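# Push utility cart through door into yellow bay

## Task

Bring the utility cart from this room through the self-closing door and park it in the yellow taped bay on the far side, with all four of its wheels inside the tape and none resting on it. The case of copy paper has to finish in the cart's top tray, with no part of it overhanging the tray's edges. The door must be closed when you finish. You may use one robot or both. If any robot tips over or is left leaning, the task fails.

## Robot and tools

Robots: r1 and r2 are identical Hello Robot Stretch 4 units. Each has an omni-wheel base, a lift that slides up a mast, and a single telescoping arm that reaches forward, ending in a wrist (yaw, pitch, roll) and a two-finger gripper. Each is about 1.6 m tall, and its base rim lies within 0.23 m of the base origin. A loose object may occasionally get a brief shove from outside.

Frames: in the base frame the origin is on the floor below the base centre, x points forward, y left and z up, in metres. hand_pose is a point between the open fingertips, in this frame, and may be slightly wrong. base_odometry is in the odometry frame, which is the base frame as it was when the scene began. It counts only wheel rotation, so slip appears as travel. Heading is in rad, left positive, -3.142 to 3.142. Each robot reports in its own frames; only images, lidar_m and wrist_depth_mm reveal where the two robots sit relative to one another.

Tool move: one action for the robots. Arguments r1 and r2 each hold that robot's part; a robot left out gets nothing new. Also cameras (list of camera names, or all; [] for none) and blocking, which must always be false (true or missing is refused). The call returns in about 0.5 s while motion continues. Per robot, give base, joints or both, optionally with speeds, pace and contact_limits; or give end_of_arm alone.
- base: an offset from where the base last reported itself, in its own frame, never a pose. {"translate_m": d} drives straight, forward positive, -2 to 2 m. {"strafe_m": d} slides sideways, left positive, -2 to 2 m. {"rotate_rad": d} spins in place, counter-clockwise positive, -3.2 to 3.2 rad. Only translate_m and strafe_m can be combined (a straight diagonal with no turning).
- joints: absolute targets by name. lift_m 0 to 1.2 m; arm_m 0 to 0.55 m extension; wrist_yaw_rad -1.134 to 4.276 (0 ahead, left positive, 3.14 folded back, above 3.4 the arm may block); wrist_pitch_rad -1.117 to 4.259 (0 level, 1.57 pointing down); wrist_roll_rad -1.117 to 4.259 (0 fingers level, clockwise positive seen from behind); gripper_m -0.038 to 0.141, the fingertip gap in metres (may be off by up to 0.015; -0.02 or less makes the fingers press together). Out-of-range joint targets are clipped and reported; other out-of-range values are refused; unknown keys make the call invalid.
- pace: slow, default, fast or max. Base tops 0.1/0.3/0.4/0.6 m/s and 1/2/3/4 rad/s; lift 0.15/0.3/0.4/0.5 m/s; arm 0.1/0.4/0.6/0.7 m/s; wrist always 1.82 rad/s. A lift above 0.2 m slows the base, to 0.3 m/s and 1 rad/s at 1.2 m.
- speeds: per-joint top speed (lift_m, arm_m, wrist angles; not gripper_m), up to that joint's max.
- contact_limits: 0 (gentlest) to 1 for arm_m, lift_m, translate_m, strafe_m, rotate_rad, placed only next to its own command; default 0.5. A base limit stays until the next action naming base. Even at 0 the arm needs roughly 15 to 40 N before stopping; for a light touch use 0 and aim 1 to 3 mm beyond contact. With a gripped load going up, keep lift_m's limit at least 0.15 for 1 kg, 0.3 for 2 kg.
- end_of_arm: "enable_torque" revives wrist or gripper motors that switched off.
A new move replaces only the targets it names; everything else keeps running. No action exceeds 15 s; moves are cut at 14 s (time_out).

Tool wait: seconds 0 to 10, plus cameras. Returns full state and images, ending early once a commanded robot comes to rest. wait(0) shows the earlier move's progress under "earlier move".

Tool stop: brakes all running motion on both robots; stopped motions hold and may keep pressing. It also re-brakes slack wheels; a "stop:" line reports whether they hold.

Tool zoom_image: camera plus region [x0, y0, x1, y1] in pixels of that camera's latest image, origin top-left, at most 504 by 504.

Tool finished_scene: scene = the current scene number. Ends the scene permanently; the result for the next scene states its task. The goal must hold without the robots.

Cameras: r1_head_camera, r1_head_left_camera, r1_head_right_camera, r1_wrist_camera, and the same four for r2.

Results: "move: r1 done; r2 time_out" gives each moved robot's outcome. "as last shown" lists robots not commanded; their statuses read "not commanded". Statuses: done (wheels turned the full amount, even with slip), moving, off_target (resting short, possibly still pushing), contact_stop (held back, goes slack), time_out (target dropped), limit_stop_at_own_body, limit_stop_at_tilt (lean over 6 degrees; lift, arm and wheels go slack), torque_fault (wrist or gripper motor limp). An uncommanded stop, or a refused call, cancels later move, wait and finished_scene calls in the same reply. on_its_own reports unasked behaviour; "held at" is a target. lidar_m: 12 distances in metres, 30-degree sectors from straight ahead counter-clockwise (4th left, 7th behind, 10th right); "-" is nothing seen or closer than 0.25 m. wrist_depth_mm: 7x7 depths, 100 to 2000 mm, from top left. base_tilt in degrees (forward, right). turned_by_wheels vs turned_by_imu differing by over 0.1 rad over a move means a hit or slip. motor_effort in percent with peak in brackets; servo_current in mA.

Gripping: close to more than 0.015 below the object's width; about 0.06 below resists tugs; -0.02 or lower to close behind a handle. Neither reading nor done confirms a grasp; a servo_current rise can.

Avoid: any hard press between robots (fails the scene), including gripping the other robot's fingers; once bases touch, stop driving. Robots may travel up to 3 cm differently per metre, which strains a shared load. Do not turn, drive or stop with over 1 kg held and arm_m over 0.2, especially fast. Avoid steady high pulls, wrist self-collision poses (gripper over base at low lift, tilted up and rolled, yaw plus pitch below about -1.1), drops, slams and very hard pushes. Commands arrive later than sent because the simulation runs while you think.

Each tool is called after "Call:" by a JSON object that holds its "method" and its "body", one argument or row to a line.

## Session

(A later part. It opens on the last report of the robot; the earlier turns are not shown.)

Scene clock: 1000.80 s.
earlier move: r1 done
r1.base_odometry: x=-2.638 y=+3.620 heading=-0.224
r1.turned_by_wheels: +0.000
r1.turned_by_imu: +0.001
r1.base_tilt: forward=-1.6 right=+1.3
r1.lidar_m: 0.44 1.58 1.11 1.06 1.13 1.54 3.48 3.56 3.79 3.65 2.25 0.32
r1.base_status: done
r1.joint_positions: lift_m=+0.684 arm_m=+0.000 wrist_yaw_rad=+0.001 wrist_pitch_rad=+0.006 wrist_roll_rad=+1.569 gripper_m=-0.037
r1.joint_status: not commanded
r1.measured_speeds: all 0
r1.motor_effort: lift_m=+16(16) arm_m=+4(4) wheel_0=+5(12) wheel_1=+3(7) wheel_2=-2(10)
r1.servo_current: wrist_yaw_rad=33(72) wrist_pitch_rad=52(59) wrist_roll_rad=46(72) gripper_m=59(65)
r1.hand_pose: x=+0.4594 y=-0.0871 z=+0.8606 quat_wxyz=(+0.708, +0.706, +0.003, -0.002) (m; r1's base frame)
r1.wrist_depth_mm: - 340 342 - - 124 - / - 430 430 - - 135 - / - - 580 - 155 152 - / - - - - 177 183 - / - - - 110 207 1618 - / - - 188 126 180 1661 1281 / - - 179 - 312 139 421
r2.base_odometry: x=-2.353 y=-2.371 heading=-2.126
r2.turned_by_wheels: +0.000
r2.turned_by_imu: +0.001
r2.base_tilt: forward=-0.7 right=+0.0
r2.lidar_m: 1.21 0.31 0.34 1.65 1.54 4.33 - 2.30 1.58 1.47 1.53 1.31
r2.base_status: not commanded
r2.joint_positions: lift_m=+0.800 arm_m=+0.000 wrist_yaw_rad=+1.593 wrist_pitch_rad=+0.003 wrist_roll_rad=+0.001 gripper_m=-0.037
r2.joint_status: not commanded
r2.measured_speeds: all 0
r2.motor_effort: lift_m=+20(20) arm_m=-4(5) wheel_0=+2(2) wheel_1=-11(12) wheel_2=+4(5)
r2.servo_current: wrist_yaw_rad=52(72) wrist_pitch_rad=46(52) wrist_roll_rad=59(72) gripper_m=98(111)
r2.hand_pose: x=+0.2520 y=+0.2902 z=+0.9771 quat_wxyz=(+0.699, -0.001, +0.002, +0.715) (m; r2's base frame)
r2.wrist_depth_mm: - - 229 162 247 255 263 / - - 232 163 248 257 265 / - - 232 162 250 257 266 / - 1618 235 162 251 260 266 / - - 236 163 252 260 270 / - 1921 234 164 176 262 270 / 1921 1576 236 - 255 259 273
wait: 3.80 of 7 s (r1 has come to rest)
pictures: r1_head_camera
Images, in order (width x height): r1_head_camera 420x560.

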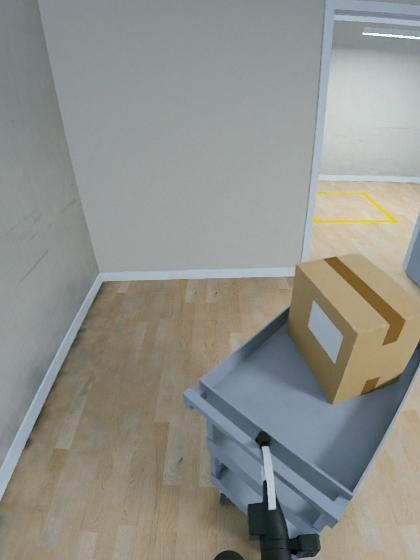

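Call:
{"method": "move", "body": {
  "blocking": false,
  "r1": {"base":{"strafe_m":-0.15,"translate_m":0.28},"pace":"slow"},
  "cameras": []
}}

Call:
{"method": "wait", "body": {
  "seconds": 7,
  "cameras": ["r1_head_camera","r1_head_right_camera"]
}}

Scene clock: 1033.90 s.
move: r1 moving
r1.base_odometry: x=-2.627 y=+3.611 heading=-0.223
r1.turned_by_wheels: +0.001
r1.turned_by_imu: +0.001
r1.base_tilt: forward=-1.6 right=+1.3
r1.lidar_m: 0.44 1.58 1.14 1.07 1.14 1.57 3.49 3.56 3.82 3.64 2.22 0.33
r1.base_status: translate_m moving; strafe_m moving
r1.joint_positions: lift_m=+0.684 arm_m=+0.000 wrist_yaw_rad=+0.001 wrist_pitch_rad=+0.006 wrist_roll_rad=+1.569 gripper_m=-0.037
r1.joint_status: not commanded
r1.measured_speeds: translate_m=+0.048 strafe_m=-0.026 rotate_rad=-0.001 lift_m=+0.000 arm_m=+0.000 wrist_yaw_rad=+0.000 wrist_pitch_rad=+0.000 wrist_roll_rad=+0.000
r1.motor_effort: lift_m=+16(16) arm_m=+4(4) wheel_0=+11(11) wheel_1=+4(4) wheel_2=-5(7)
r1.servo_current: wrist_yaw_rad=46(72) wrist_pitch_rad=52(52) wrist_roll_rad=46(59) gripper_m=59(65)
r1.hand_pose: x=+0.4594 y=-0.0871 z=+0.8606 quat_wxyz=(+0.708, +0.706, +0.003, -0.002) (m; r1's base frame)
r1.wrist_depth_mm: - 340 340 - - 123 - / - 430 433 - - 134 - / - - 591 - 154 151 - / - - - - 175 182 - / - - - 109 206 1618 - / - - - 121 180 1618 1281 / - - 179 - 307 139 418
r2: as last shown
r2.turned_by_imu: +0.000
r2.base_tilt: forward=-0.6 right=+0.0
r2.lidar_m: 1.20 0.32 0.34 1.63 1.55 4.31 - 2.32 1.58 1.48 1.53 1.31
r2.motor_effort: lift_m=+20(20) arm_m=-4(5) wheel_0=+2(2) wheel_1=-11(11) wheel_2=+4(5)
r2.servo_current: wrist_yaw_rad=72(72) wrist_pitch_rad=39(52) wrist_roll_rad=52(65) gripper_m=91(111)
r2.wrist_depth_mm: - - 231 162 246 255 264 / - - 232 163 248 256 265 / - - 233 162 250 258 266 / - 1618 235 162 249 259 267 / - - 236 163 252 262 270 / - 1618 234 164 176 262 271 / 1921 128 236 - 256 262 273
pictures: none
No camera images: "cameras" was empty.

Scene clock: 1037.73 s.
earlier move: r1 done
r1.base_odometry: x=-2.398 y=+3.412 heading=-0.223
r1.turned_by_wheels: +0.000
r1.turned_by_imu: +0.001
r1.base_tilt: forward=-1.6 right=+1.3
r1.lidar_m: 0.43 1.81 1.29 1.21 1.29 1.74 3.79 3.84 3.64 3.48 1.98 0.34
r1.base_status: done
r1.joint_positions: lift_m=+0.684 arm_m=+0.000 wrist_yaw_rad=+0.001 wrist_pitch_rad=+0.006 wrist_roll_rad=+1.569 gripper_m=-0.037
r1.joint_status: not commanded
r1.measured_speeds: all 0
r1.motor_effort: lift_m=+16(16) arm_m=+4(4) wheel_0=+7(12) wheel_1=+2(7) wheel_2=+1(7)
r1.servo_current: wrist_yaw_rad=39(72) wrist_pitch_rad=46(59) wrist_roll_rad=33(65) gripper_m=59(65)
r1.hand_pose: x=+0.4594 y=-0.0870 z=+0.8606 quat_wxyz=(+0.708, +0.706, +0.003, -0.002) (m; r1's base frame)
r1.wrist_depth_mm: 1756 355 357 - 140 140 - / 1808 399 404 - 150 151 - / - 517 517 - 166 166 - / - - 621 109 186 - - / - - - 118 210 1576 - / - - 180 147 180 1618 500 / - 138 167 - 179 139 1205
r2.base_odometry: x=-2.353 y=-2.371 heading=-2.126
r2.turned_by_wheels: +0.000
r2.turned_by_imu: +0.001
r2.base_tilt: forward=-0.6 right=+0.1
r2.lidar_m: 1.20 0.32 0.33 1.36 1.55 4.33 - 2.31 1.58 1.46 1.51 1.29
r2.base_status: not commanded
r2.joint_positions: lift_m=+0.800 arm_m=+0.000 wrist_yaw_rad=+1.593 wrist_pitch_rad=+0.003 wrist_roll_rad=+0.001 gripper_m=-0.037
r2.joint_status: not commanded
r2.measured_speeds: all 0
r2.motor_effort: lift_m=+20(20) arm_m=-4(5) wheel_0=+2(2) wheel_1=-11(12) wheel_2=+4(5)
r2.servo_current: wrist_yaw_rad=59(72) wrist_pitch_rad=46(52) wrist_roll_rad=46(65) gripper_m=104(111)
r2.hand_pose: x=+0.2520 y=+0.2902 z=+0.9771 quat_wxyz=(+0.699, -0.001, +0.002, +0.715) (m; r2's base frame)
r2.wrist_depth_mm: - - 232 162 248 255 263 / - - 232 163 249 256 265 / - - 233 162 250 257 265 / - - 236 163 251 258 268 / - - 236 163 252 260 268 / - - 182 164 176 262 271 / 1863 1863 236 - 256 259 273
wait: 3.83 of 7 s (r1 has come to rest)
pictures: r1_head_camera, r1_head_right_camera
Images, in order (width x height): r1_head_camera 420x560, r1_head_right_camera 420x672.

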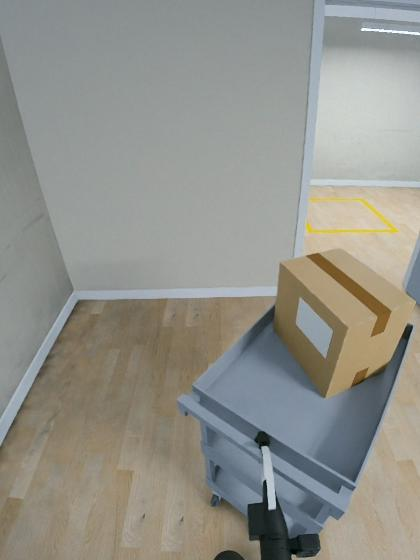

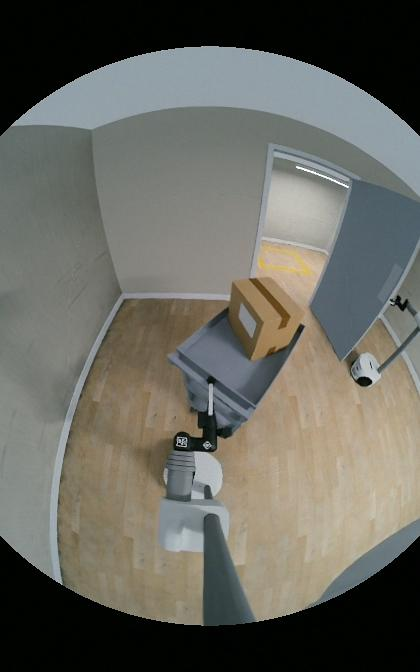

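Call:
{"method": "move", "body": {
  "blocking": false,
  "r1": {"base":{"strafe_m":0.2,"translate_m":-0.11},"pace":"slow"},
  "cameras": []
}}

Call:
{"method": "wait", "body": {
  "seconds": 7,
  "cameras": []
}}

Call:
{"method": "move", "body": {
  "blocking": false,
  "r1": {"base":{"strafe_m":-0.2,"translate_m":0.28},"pace":"slow"},
  "cameras": []
}}

Call:
{"method": "wait", "body": {
  "seconds": 7,
  "cameras": ["r1_head_camera","r1_head_right_camera"]
}}

Scene clock: 1046.70 s.
move: r1 moving
r1.base_odometry: x=-2.401 y=+3.424 heading=-0.223
r1.turned_by_wheels: +0.000
r1.turned_by_imu: +0.000
r1.base_tilt: forward=-1.6 right=+1.3
r1.lidar_m: 0.44 1.76 1.27 1.22 1.28 1.75 3.76 3.84 3.66 3.52 1.98 0.34
r1.base_status: translate_m moving; strafe_m moving
r1.joint_positions: lift_m=+0.684 arm_m=+0.000 wrist_yaw_rad=+0.001 wrist_pitch_rad=+0.006 wrist_roll_rad=+1.569 gripper_m=-0.037
r1.joint_status: not commanded
r1.measured_speeds: translate_m=-0.025 strafe_m=+0.043 rotate_rad=+0.001 lift_m=+0.000 arm_m=+0.000 wrist_yaw_rad=+0.000 wrist_pitch_rad=+0.000 wrist_roll_rad=+0.000
r1.motor_effort: lift_m=+16(16) arm_m=+2(4) wheel_0=-6(9) wheel_1=+3(6) wheel_2=+4(7)
r1.servo_current: wrist_yaw_rad=46(59) wrist_pitch_rad=46(52) wrist_roll_rad=39(59) gripper_m=59(72)
r1.hand_pose: x=+0.4594 y=-0.0870 z=+0.8606 quat_wxyz=(+0.708, +0.706, +0.003, -0.002) (m; r1's base frame)
r1.wrist_depth_mm: 1863 362 362 - 142 141 - / 1863 399 404 - 155 153 - / - 512 517 - 168 168 - / - - 615 110 187 - - / - - - 120 211 1576 - / - - 181 149 180 1661 512 / - 138 167 126 176 139 1205
r2: as last shown
r2.turned_by_imu: +0.000
r2.base_tilt: forward=-0.6 right=+0.0
r2.lidar_m: 1.21 0.29 0.32 1.39 1.56 4.32 - 2.28 1.58 1.45 1.50 1.27
r2.motor_effort: lift_m=+20(20) arm_m=-4(4) wheel_0=+2(2) wheel_1=-11(11) wheel_2=+4(5)
r2.servo_current: wrist_yaw_rad=39(65) wrist_pitch_rad=39(46) wrist_roll_rad=52(52) gripper_m=98(104)
r2.wrist_depth_mm: - - 230 162 248 255 263 / - - 232 163 249 256 264 / - - 233 161 249 258 265 / - - 234 162 249 259 267 / - - 235 163 252 260 268 / - - 182 164 175 260 271 / 1863 1808 236 - 256 260 272
pictures: none
No camera images: "cameras" was empty.

Scene clock: 1049.77 s.
earlier move: r1 done
r1.base_odometry: x=-2.461 y=+3.631 heading=-0.224
r1.turned_by_wheels: +0.000
r1.turned_by_imu: +0.000
r1.base_tilt: forward=-1.6 right=+1.2
r1.lidar_m: 0.44 1.48 1.09 1.03 1.06 1.48 3.69 3.75 3.86 3.68 2.21 0.34
r1.base_status: done
r1.joint_positions: lift_m=+0.684 arm_m=+0.000 wrist_yaw_rad=-0.002 wrist_pitch_rad=+0.006 wrist_roll_rad=+1.569 gripper_m=-0.037
r1.joint_status: not commanded
r1.measured_speeds: all 0
r1.motor_effort: lift_m=+16(16) arm_m=-3(4) wheel_0=-6(12) wheel_1=+1(7) wheel_2=+2(7)
r1.servo_current: wrist_yaw_rad=46(72) wrist_pitch_rad=52(59) wrist_roll_rad=39(78) gripper_m=52(72)
r1.hand_pose: x=+0.4591 y=-0.0880 z=+0.8606 quat_wxyz=(+0.708, +0.706, +0.002, -0.003) (m; r1's base frame)
r1.wrist_depth_mm: 340 343 345 - - 121 - / 1983 439 445 - - 133 - / - - 569 - 158 150 - / - - - - 177 183 - / - - - 108 208 1576 - / - - 178 121 178 1618 1281 / - 138 167 - 322 377 394
r2.base_odometry: x=-2.353 y=-2.371 heading=-2.126
r2.turned_by_wheels: +0.000
r2.turned_by_imu: +0.000
r2.base_tilt: forward=-0.7 right=+0.0
r2.lidar_m: 1.20 0.33 0.32 1.52 1.54 4.32 - 2.27 1.59 1.47 1.50 1.29
r2.base_status: not commanded
r2.joint_positions: lift_m=+0.800 arm_m=+0.000 wrist_yaw_rad=+1.593 wrist_pitch_rad=+0.003 wrist_roll_rad=+0.001 gripper_m=-0.037
r2.joint_status: not commanded
r2.measured_speeds: all 0
r2.motor_effort: lift_m=+20(20) arm_m=-4(5) wheel_0=+2(2) wheel_1=-11(12) wheel_2=+4(5)
r2.servo_current: wrist_yaw_rad=46(65) wrist_pitch_rad=39(46) wrist_roll_rad=39(65) gripper_m=98(104)
r2.hand_pose: x=+0.2520 y=+0.2902 z=+0.9771 quat_wxyz=(+0.699, -0.001, +0.002, +0.715) (m; r2's base frame)
r2.wrist_depth_mm: - - 231 162 246 256 263 / - - 232 163 248 256 264 / - - 233 162 250 257 266 / - - 234 162 250 259 267 / - - 236 163 252 260 268 / - - 233 164 176 260 271 / 1983 1983 235 - 256 259 272
wait: 3.07 of 7 s (r1 has come to rest)
pictures: none
No camera images: "cameras" was empty.

Scene clock: 1050.27 s.
move: r1 moving
r1.base_odometry: x=-2.452 y=+3.621 heading=-0.224
r1.turned_by_wheels: +0.000
r1.turned_by_imu: +0.000
r1.base_tilt: forward=-1.6 right=+1.3
r1.lidar_m: 0.45 1.53 1.08 1.03 1.08 1.48 3.66 3.75 3.85 3.70 2.22 0.32
r1.base_status: translate_m moving; strafe_m moving
r1.joint_positions: lift_m=+0.684 arm_m=+0.000 wrist_yaw_rad=-0.002 wrist_pitch_rad=+0.006 wrist_roll_rad=+1.569 gripper_m=-0.037
r1.joint_status: not commanded
r1.measured_speeds: translate_m=+0.044 strafe_m=-0.032 rotate_rad=-0.003 lift_m=+0.000 arm_m=+0.000 wrist_yaw_rad=+0.000 wrist_pitch_rad=+0.000 wrist_roll_rad=+0.000
r1.motor_effort: lift_m=+16(16) arm_m=+2(4) wheel_0=+9(11) wheel_1=-3(5) wheel_2=-8(8)
r1.servo_current: wrist_yaw_rad=46(72) wrist_pitch_rad=52(52) wrist_roll_rad=33(59) gripper_m=65(65)
r1.hand_pose: x=+0.4591 y=-0.0880 z=+0.8606 quat_wxyz=(+0.708, +0.706, +0.002, -0.003) (m; r1's base frame)
r1.wrist_depth_mm: 343 359 349 - - 117 - / 1863 449 445 - - 128 - / - - - - - 150 - / - - - - 173 173 - / - - - - 204 1537 - / - - 178 119 178 1618 1281 / - 138 167 137 322 140 394
r2: as last shown
r2.base_tilt: forward=-0.6 right=+0.0
r2.lidar_m: 1.20 0.32 0.34 1.57 1.53 4.31 - 2.30 1.59 1.48 1.52 1.29
r2.motor_effort: lift_m=+20(20) arm_m=-4(4) wheel_0=+2(2) wheel_1=-11(12) wheel_2=+4(5)
r2.servo_current: wrist_yaw_rad=52(65) wrist_pitch_rad=39(46) wrist_roll_rad=46(59) gripper_m=104(104)
r2.wrist_depth_mm: - - 231 162 247 255 264 / - - 232 163 248 257 264 / - - 234 162 248 257 264 / - - 235 162 250 259 268 / - - 236 163 252 260 267 / - - 234 164 176 260 271 / 1983 1983 236 - 256 260 272
pictures: none
No camera images: "cameras" was empty.

Scene clock: 1054.40 s.
earlier move: r1 done
r1.base_odometry: x=-2.232 y=+3.374 heading=-0.223
r1.turned_by_wheels: +0.000
r1.turned_by_imu: +0.001
r1.base_tilt: forward=-1.6 right=+1.2
r1.lidar_m: 0.45 1.80 1.28 1.24 1.27 1.78 3.99 4.03 3.63 2.13 1.91 0.33
r1.base_status: done
r1.joint_positions: lift_m=+0.684 arm_m=+0.000 wrist_yaw_rad=+0.002 wrist_pitch_rad=+0.006 wrist_roll_rad=+1.569 gripper_m=-0.037
r1.joint_status: not commanded
r1.measured_speeds: all 0
r1.motor_effort: lift_m=+16(16) arm_m=+4(4) wheel_0=+4(13) wheel_1=-1(5) wheel_2=+0(8)
r1.servo_current: wrist_yaw_rad=46(72) wrist_pitch_rad=46(59) wrist_roll_rad=52(65) gripper_m=65(65)
r1.hand_pose: x=+0.4594 y=-0.0869 z=+0.8606 quat_wxyz=(+0.708, +0.706, +0.003, -0.002) (m; r1's base frame)
r1.wrist_depth_mm: 1661 342 343 - - 123 - / 1708 433 433 - - 134 - / - 549 554 - 154 151 - / - - - - 176 182 - / - - - 109 207 1499 - / - - 178 121 180 1618 1281 / - 137 166 - 312 136 424
r2.base_odometry: x=-2.353 y=-2.371 heading=-2.126
r2.turned_by_wheels: +0.000
r2.turned_by_imu: +0.001
r2.base_tilt: forward=-0.6 right=+0.0
r2.lidar_m: 1.21 0.34 0.33 1.35 1.67 4.33 - 2.31 1.60 1.46 1.52 1.29
r2.base_status: not commanded
r2.joint_positions: lift_m=+0.800 arm_m=+0.000 wrist_yaw_rad=+1.593 wrist_pitch_rad=+0.003 wrist_roll_rad=+0.001 gripper_m=-0.037
r2.joint_status: not commanded
r2.measured_speeds: all 0
r2.motor_effort: lift_m=+20(20) arm_m=-4(5) wheel_0=+2(2) wheel_1=-11(12) wheel_2=+4(5)
r2.servo_current: wrist_yaw_rad=59(72) wrist_pitch_rad=39(46) wrist_roll_rad=52(65) gripper_m=104(104)
r2.hand_pose: x=+0.2520 y=+0.2902 z=+0.9771 quat_wxyz=(+0.699, -0.001, +0.002, +0.715) (m; r2's base frame)
r2.wrist_depth_mm: - - 231 162 246 255 264 / - - 231 163 248 256 265 / - - 234 162 249 258 266 / - - 234 162 249 258 266 / - - 236 163 252 259 268 / - - 233 163 176 262 270 / - 1756 236 - 255 260 272
wait: 4.13 of 7 s (r1 has come to rest)
pictures: r1_head_camera, r1_head_right_camera
Images, in order (width x height): r1_head_camera 420x560, r1_head_right_camera 420x672.

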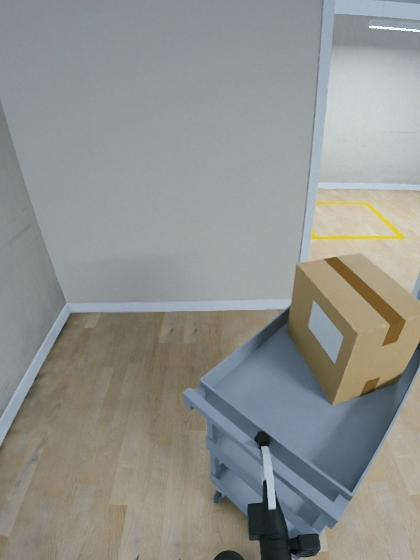

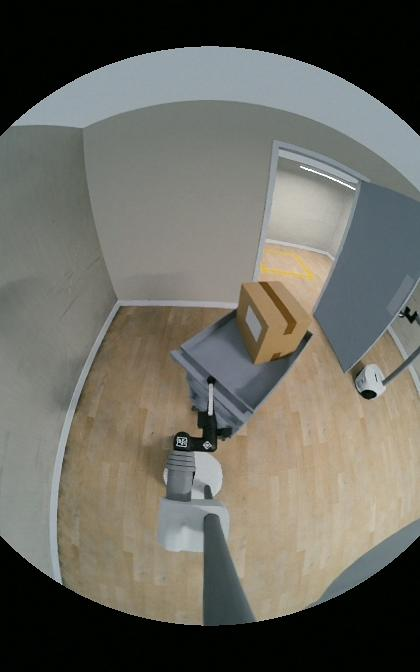

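Call:
{"method": "move", "body": {
  "blocking": false,
  "r1": {"base":{"strafe_m":-0.17,"translate_m":0.28},"pace":"slow"},
  "cameras": []
}}

Call:
{"method": "wait", "body": {
  "seconds": 7,
  "cameras": ["r1_head_camera","r1_head_right_camera"]
}}

Scene clock: 1063.83 s.
move: r1 moving
r1.base_odometry: x=-2.222 y=+3.364 heading=-0.223
r1.turned_by_wheels: +0.000
r1.turned_by_imu: +0.000
r1.base_tilt: forward=-1.6 right=+1.3
r1.lidar_m: 0.44 1.81 1.31 1.23 1.29 1.80 4.02 4.01 3.62 2.09 1.88 0.30
r1.base_status: translate_m moving; strafe_m moving
r1.joint_positions: lift_m=+0.684 arm_m=+0.000 wrist_yaw_rad=+0.002 wrist_pitch_rad=+0.006 wrist_roll_rad=+1.569 gripper_m=-0.037
r1.joint_status: not commanded
r1.measured_speeds: translate_m=+0.049 strafe_m=-0.029 rotate_rad=+0.000 lift_m=+0.000 arm_m=+0.000 wrist_yaw_rad=+0.000 wrist_pitch_rad=+0.000 wrist_roll_rad=+0.000
r1.motor_effort: lift_m=+16(16) arm_m=+4(4) wheel_0=+9(11) wheel_1=-1(3) wheel_2=-6(7)
r1.servo_current: wrist_yaw_rad=46(65) wrist_pitch_rad=46(52) wrist_roll_rad=46(65) gripper_m=52(65)
r1.hand_pose: x=+0.4594 y=-0.0869 z=+0.8606 quat_wxyz=(+0.708, +0.706, +0.003, -0.002) (m; r1's base frame)
r1.wrist_depth_mm: 366 342 342 - - 123 - / 1618 430 433 - - 134 - / - 544 549 - 154 151 - / - - - - 177 181 - / - - - 109 206 1537 - / - - 179 121 181 1618 1281 / - 137 166 - 310 136 421
r2: as last shown
r2.turned_by_imu: +0.000
r2.lidar_m: 1.21 0.32 0.34 1.32 1.70 4.31 - 2.28 1.58 1.47 1.51 1.30
r2.motor_effort: lift_m=+20(20) arm_m=-4(4) wheel_0=+2(2) wheel_1=-11(11) wheel_2=+4(4)
r2.servo_current: wrist_yaw_rad=59(59) wrist_pitch_rad=46(46) wrist_roll_rad=52(59) gripper_m=104(104)
r2.wrist_depth_mm: - - 231 162 246 254 263 / - - 232 163 248 256 265 / - - 234 162 250 258 265 / - - 234 162 249 260 266 / - - 236 163 252 259 268 / - - 233 164 177 260 270 / - 1756 236 - 257 259 273
pictures: none
No camera images: "cameras" was empty.

Scene clock: 1067.77 s.
earlier move: r1 done
r1.base_odometry: x=-1.997 y=+3.146 heading=-0.224
r1.turned_by_wheels: -0.001
r1.turned_by_imu: -0.001
r1.base_tilt: forward=-1.6 right=+1.3
r1.lidar_m: 0.42 1.73 1.47 1.40 1.45 1.98 - 4.30 3.48 1.67 1.66 0.34
r1.base_status: done
r1.joint_positions: lift_m=+0.684 arm_m=+0.000 wrist_yaw_rad=+0.002 wrist_pitch_rad=+0.006 wrist_roll_rad=+1.569 gripper_m=-0.037
r1.joint_status: not commanded
r1.measured_speeds: all 0
r1.motor_effort: lift_m=+16(16) arm_m=+4(4) wheel_0=+3(11) wheel_1=-4(6) wheel_2=-3(7)
r1.servo_current: wrist_yaw_rad=52(65) wrist_pitch_rad=59(59) wrist_roll_rad=46(72) gripper_m=59(72)
r1.hand_pose: x=+0.4594 y=-0.0869 z=+0.8606 quat_wxyz=(+0.708, +0.706, +0.003, -0.002) (m; r1's base frame)
r1.wrist_depth_mm: - 362 364 - 144 145 - / - 392 404 - 155 154 - / - 504 512 103 171 - - / - - 609 112 190 - - / - - - - 213 - - / - - 180 153 180 1464 1281 / - 137 165 145 178 135 1205
r2.base_odometry: x=-2.353 y=-2.371 heading=-2.126
r2.turned_by_wheels: +0.000
r2.turned_by_imu: +0.001
r2.base_tilt: forward=-0.6 right=+0.0
r2.lidar_m: 1.20 0.35 0.34 1.21 1.67 4.30 - 2.26 1.57 1.46 1.52 1.27
r2.base_status: not commanded
r2.joint_positions: lift_m=+0.800 arm_m=+0.000 wrist_yaw_rad=+1.593 wrist_pitch_rad=+0.003 wrist_roll_rad=+0.001 gripper_m=-0.037
r2.joint_status: not commanded
r2.measured_speeds: all 0
r2.motor_effort: lift_m=+20(20) arm_m=-4(5) wheel_0=+1(2) wheel_1=-11(12) wheel_2=+4(5)
r2.servo_current: wrist_yaw_rad=46(72) wrist_pitch_rad=46(52) wrist_roll_rad=46(59) gripper_m=98(111)
r2.hand_pose: x=+0.2520 y=+0.2902 z=+0.9771 quat_wxyz=(+0.699, -0.001, +0.002, +0.715) (m; r2's base frame)
r2.wrist_depth_mm: - - 230 162 246 255 262 / - - 232 163 249 256 264 / - - 234 162 249 256 265 / - - 236 163 250 260 266 / - - 236 163 252 262 268 / - - 233 164 176 260 270 / - 1661 235 - 255 260 272
wait: 3.93 of 7 s (r1 has come to rest)
pictures: r1_head_camera, r1_head_right_camera
Images, in order (width x height): r1_head_camera 420x560, r1_head_right_camera 420x672.

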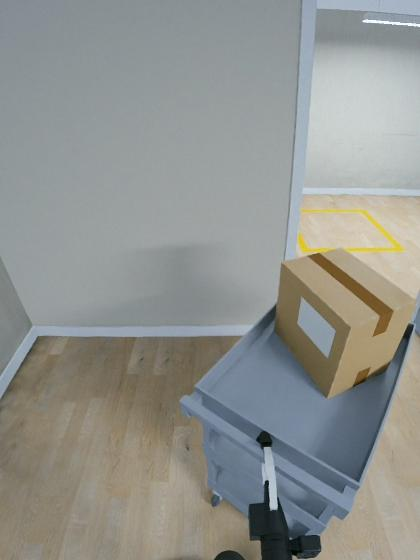

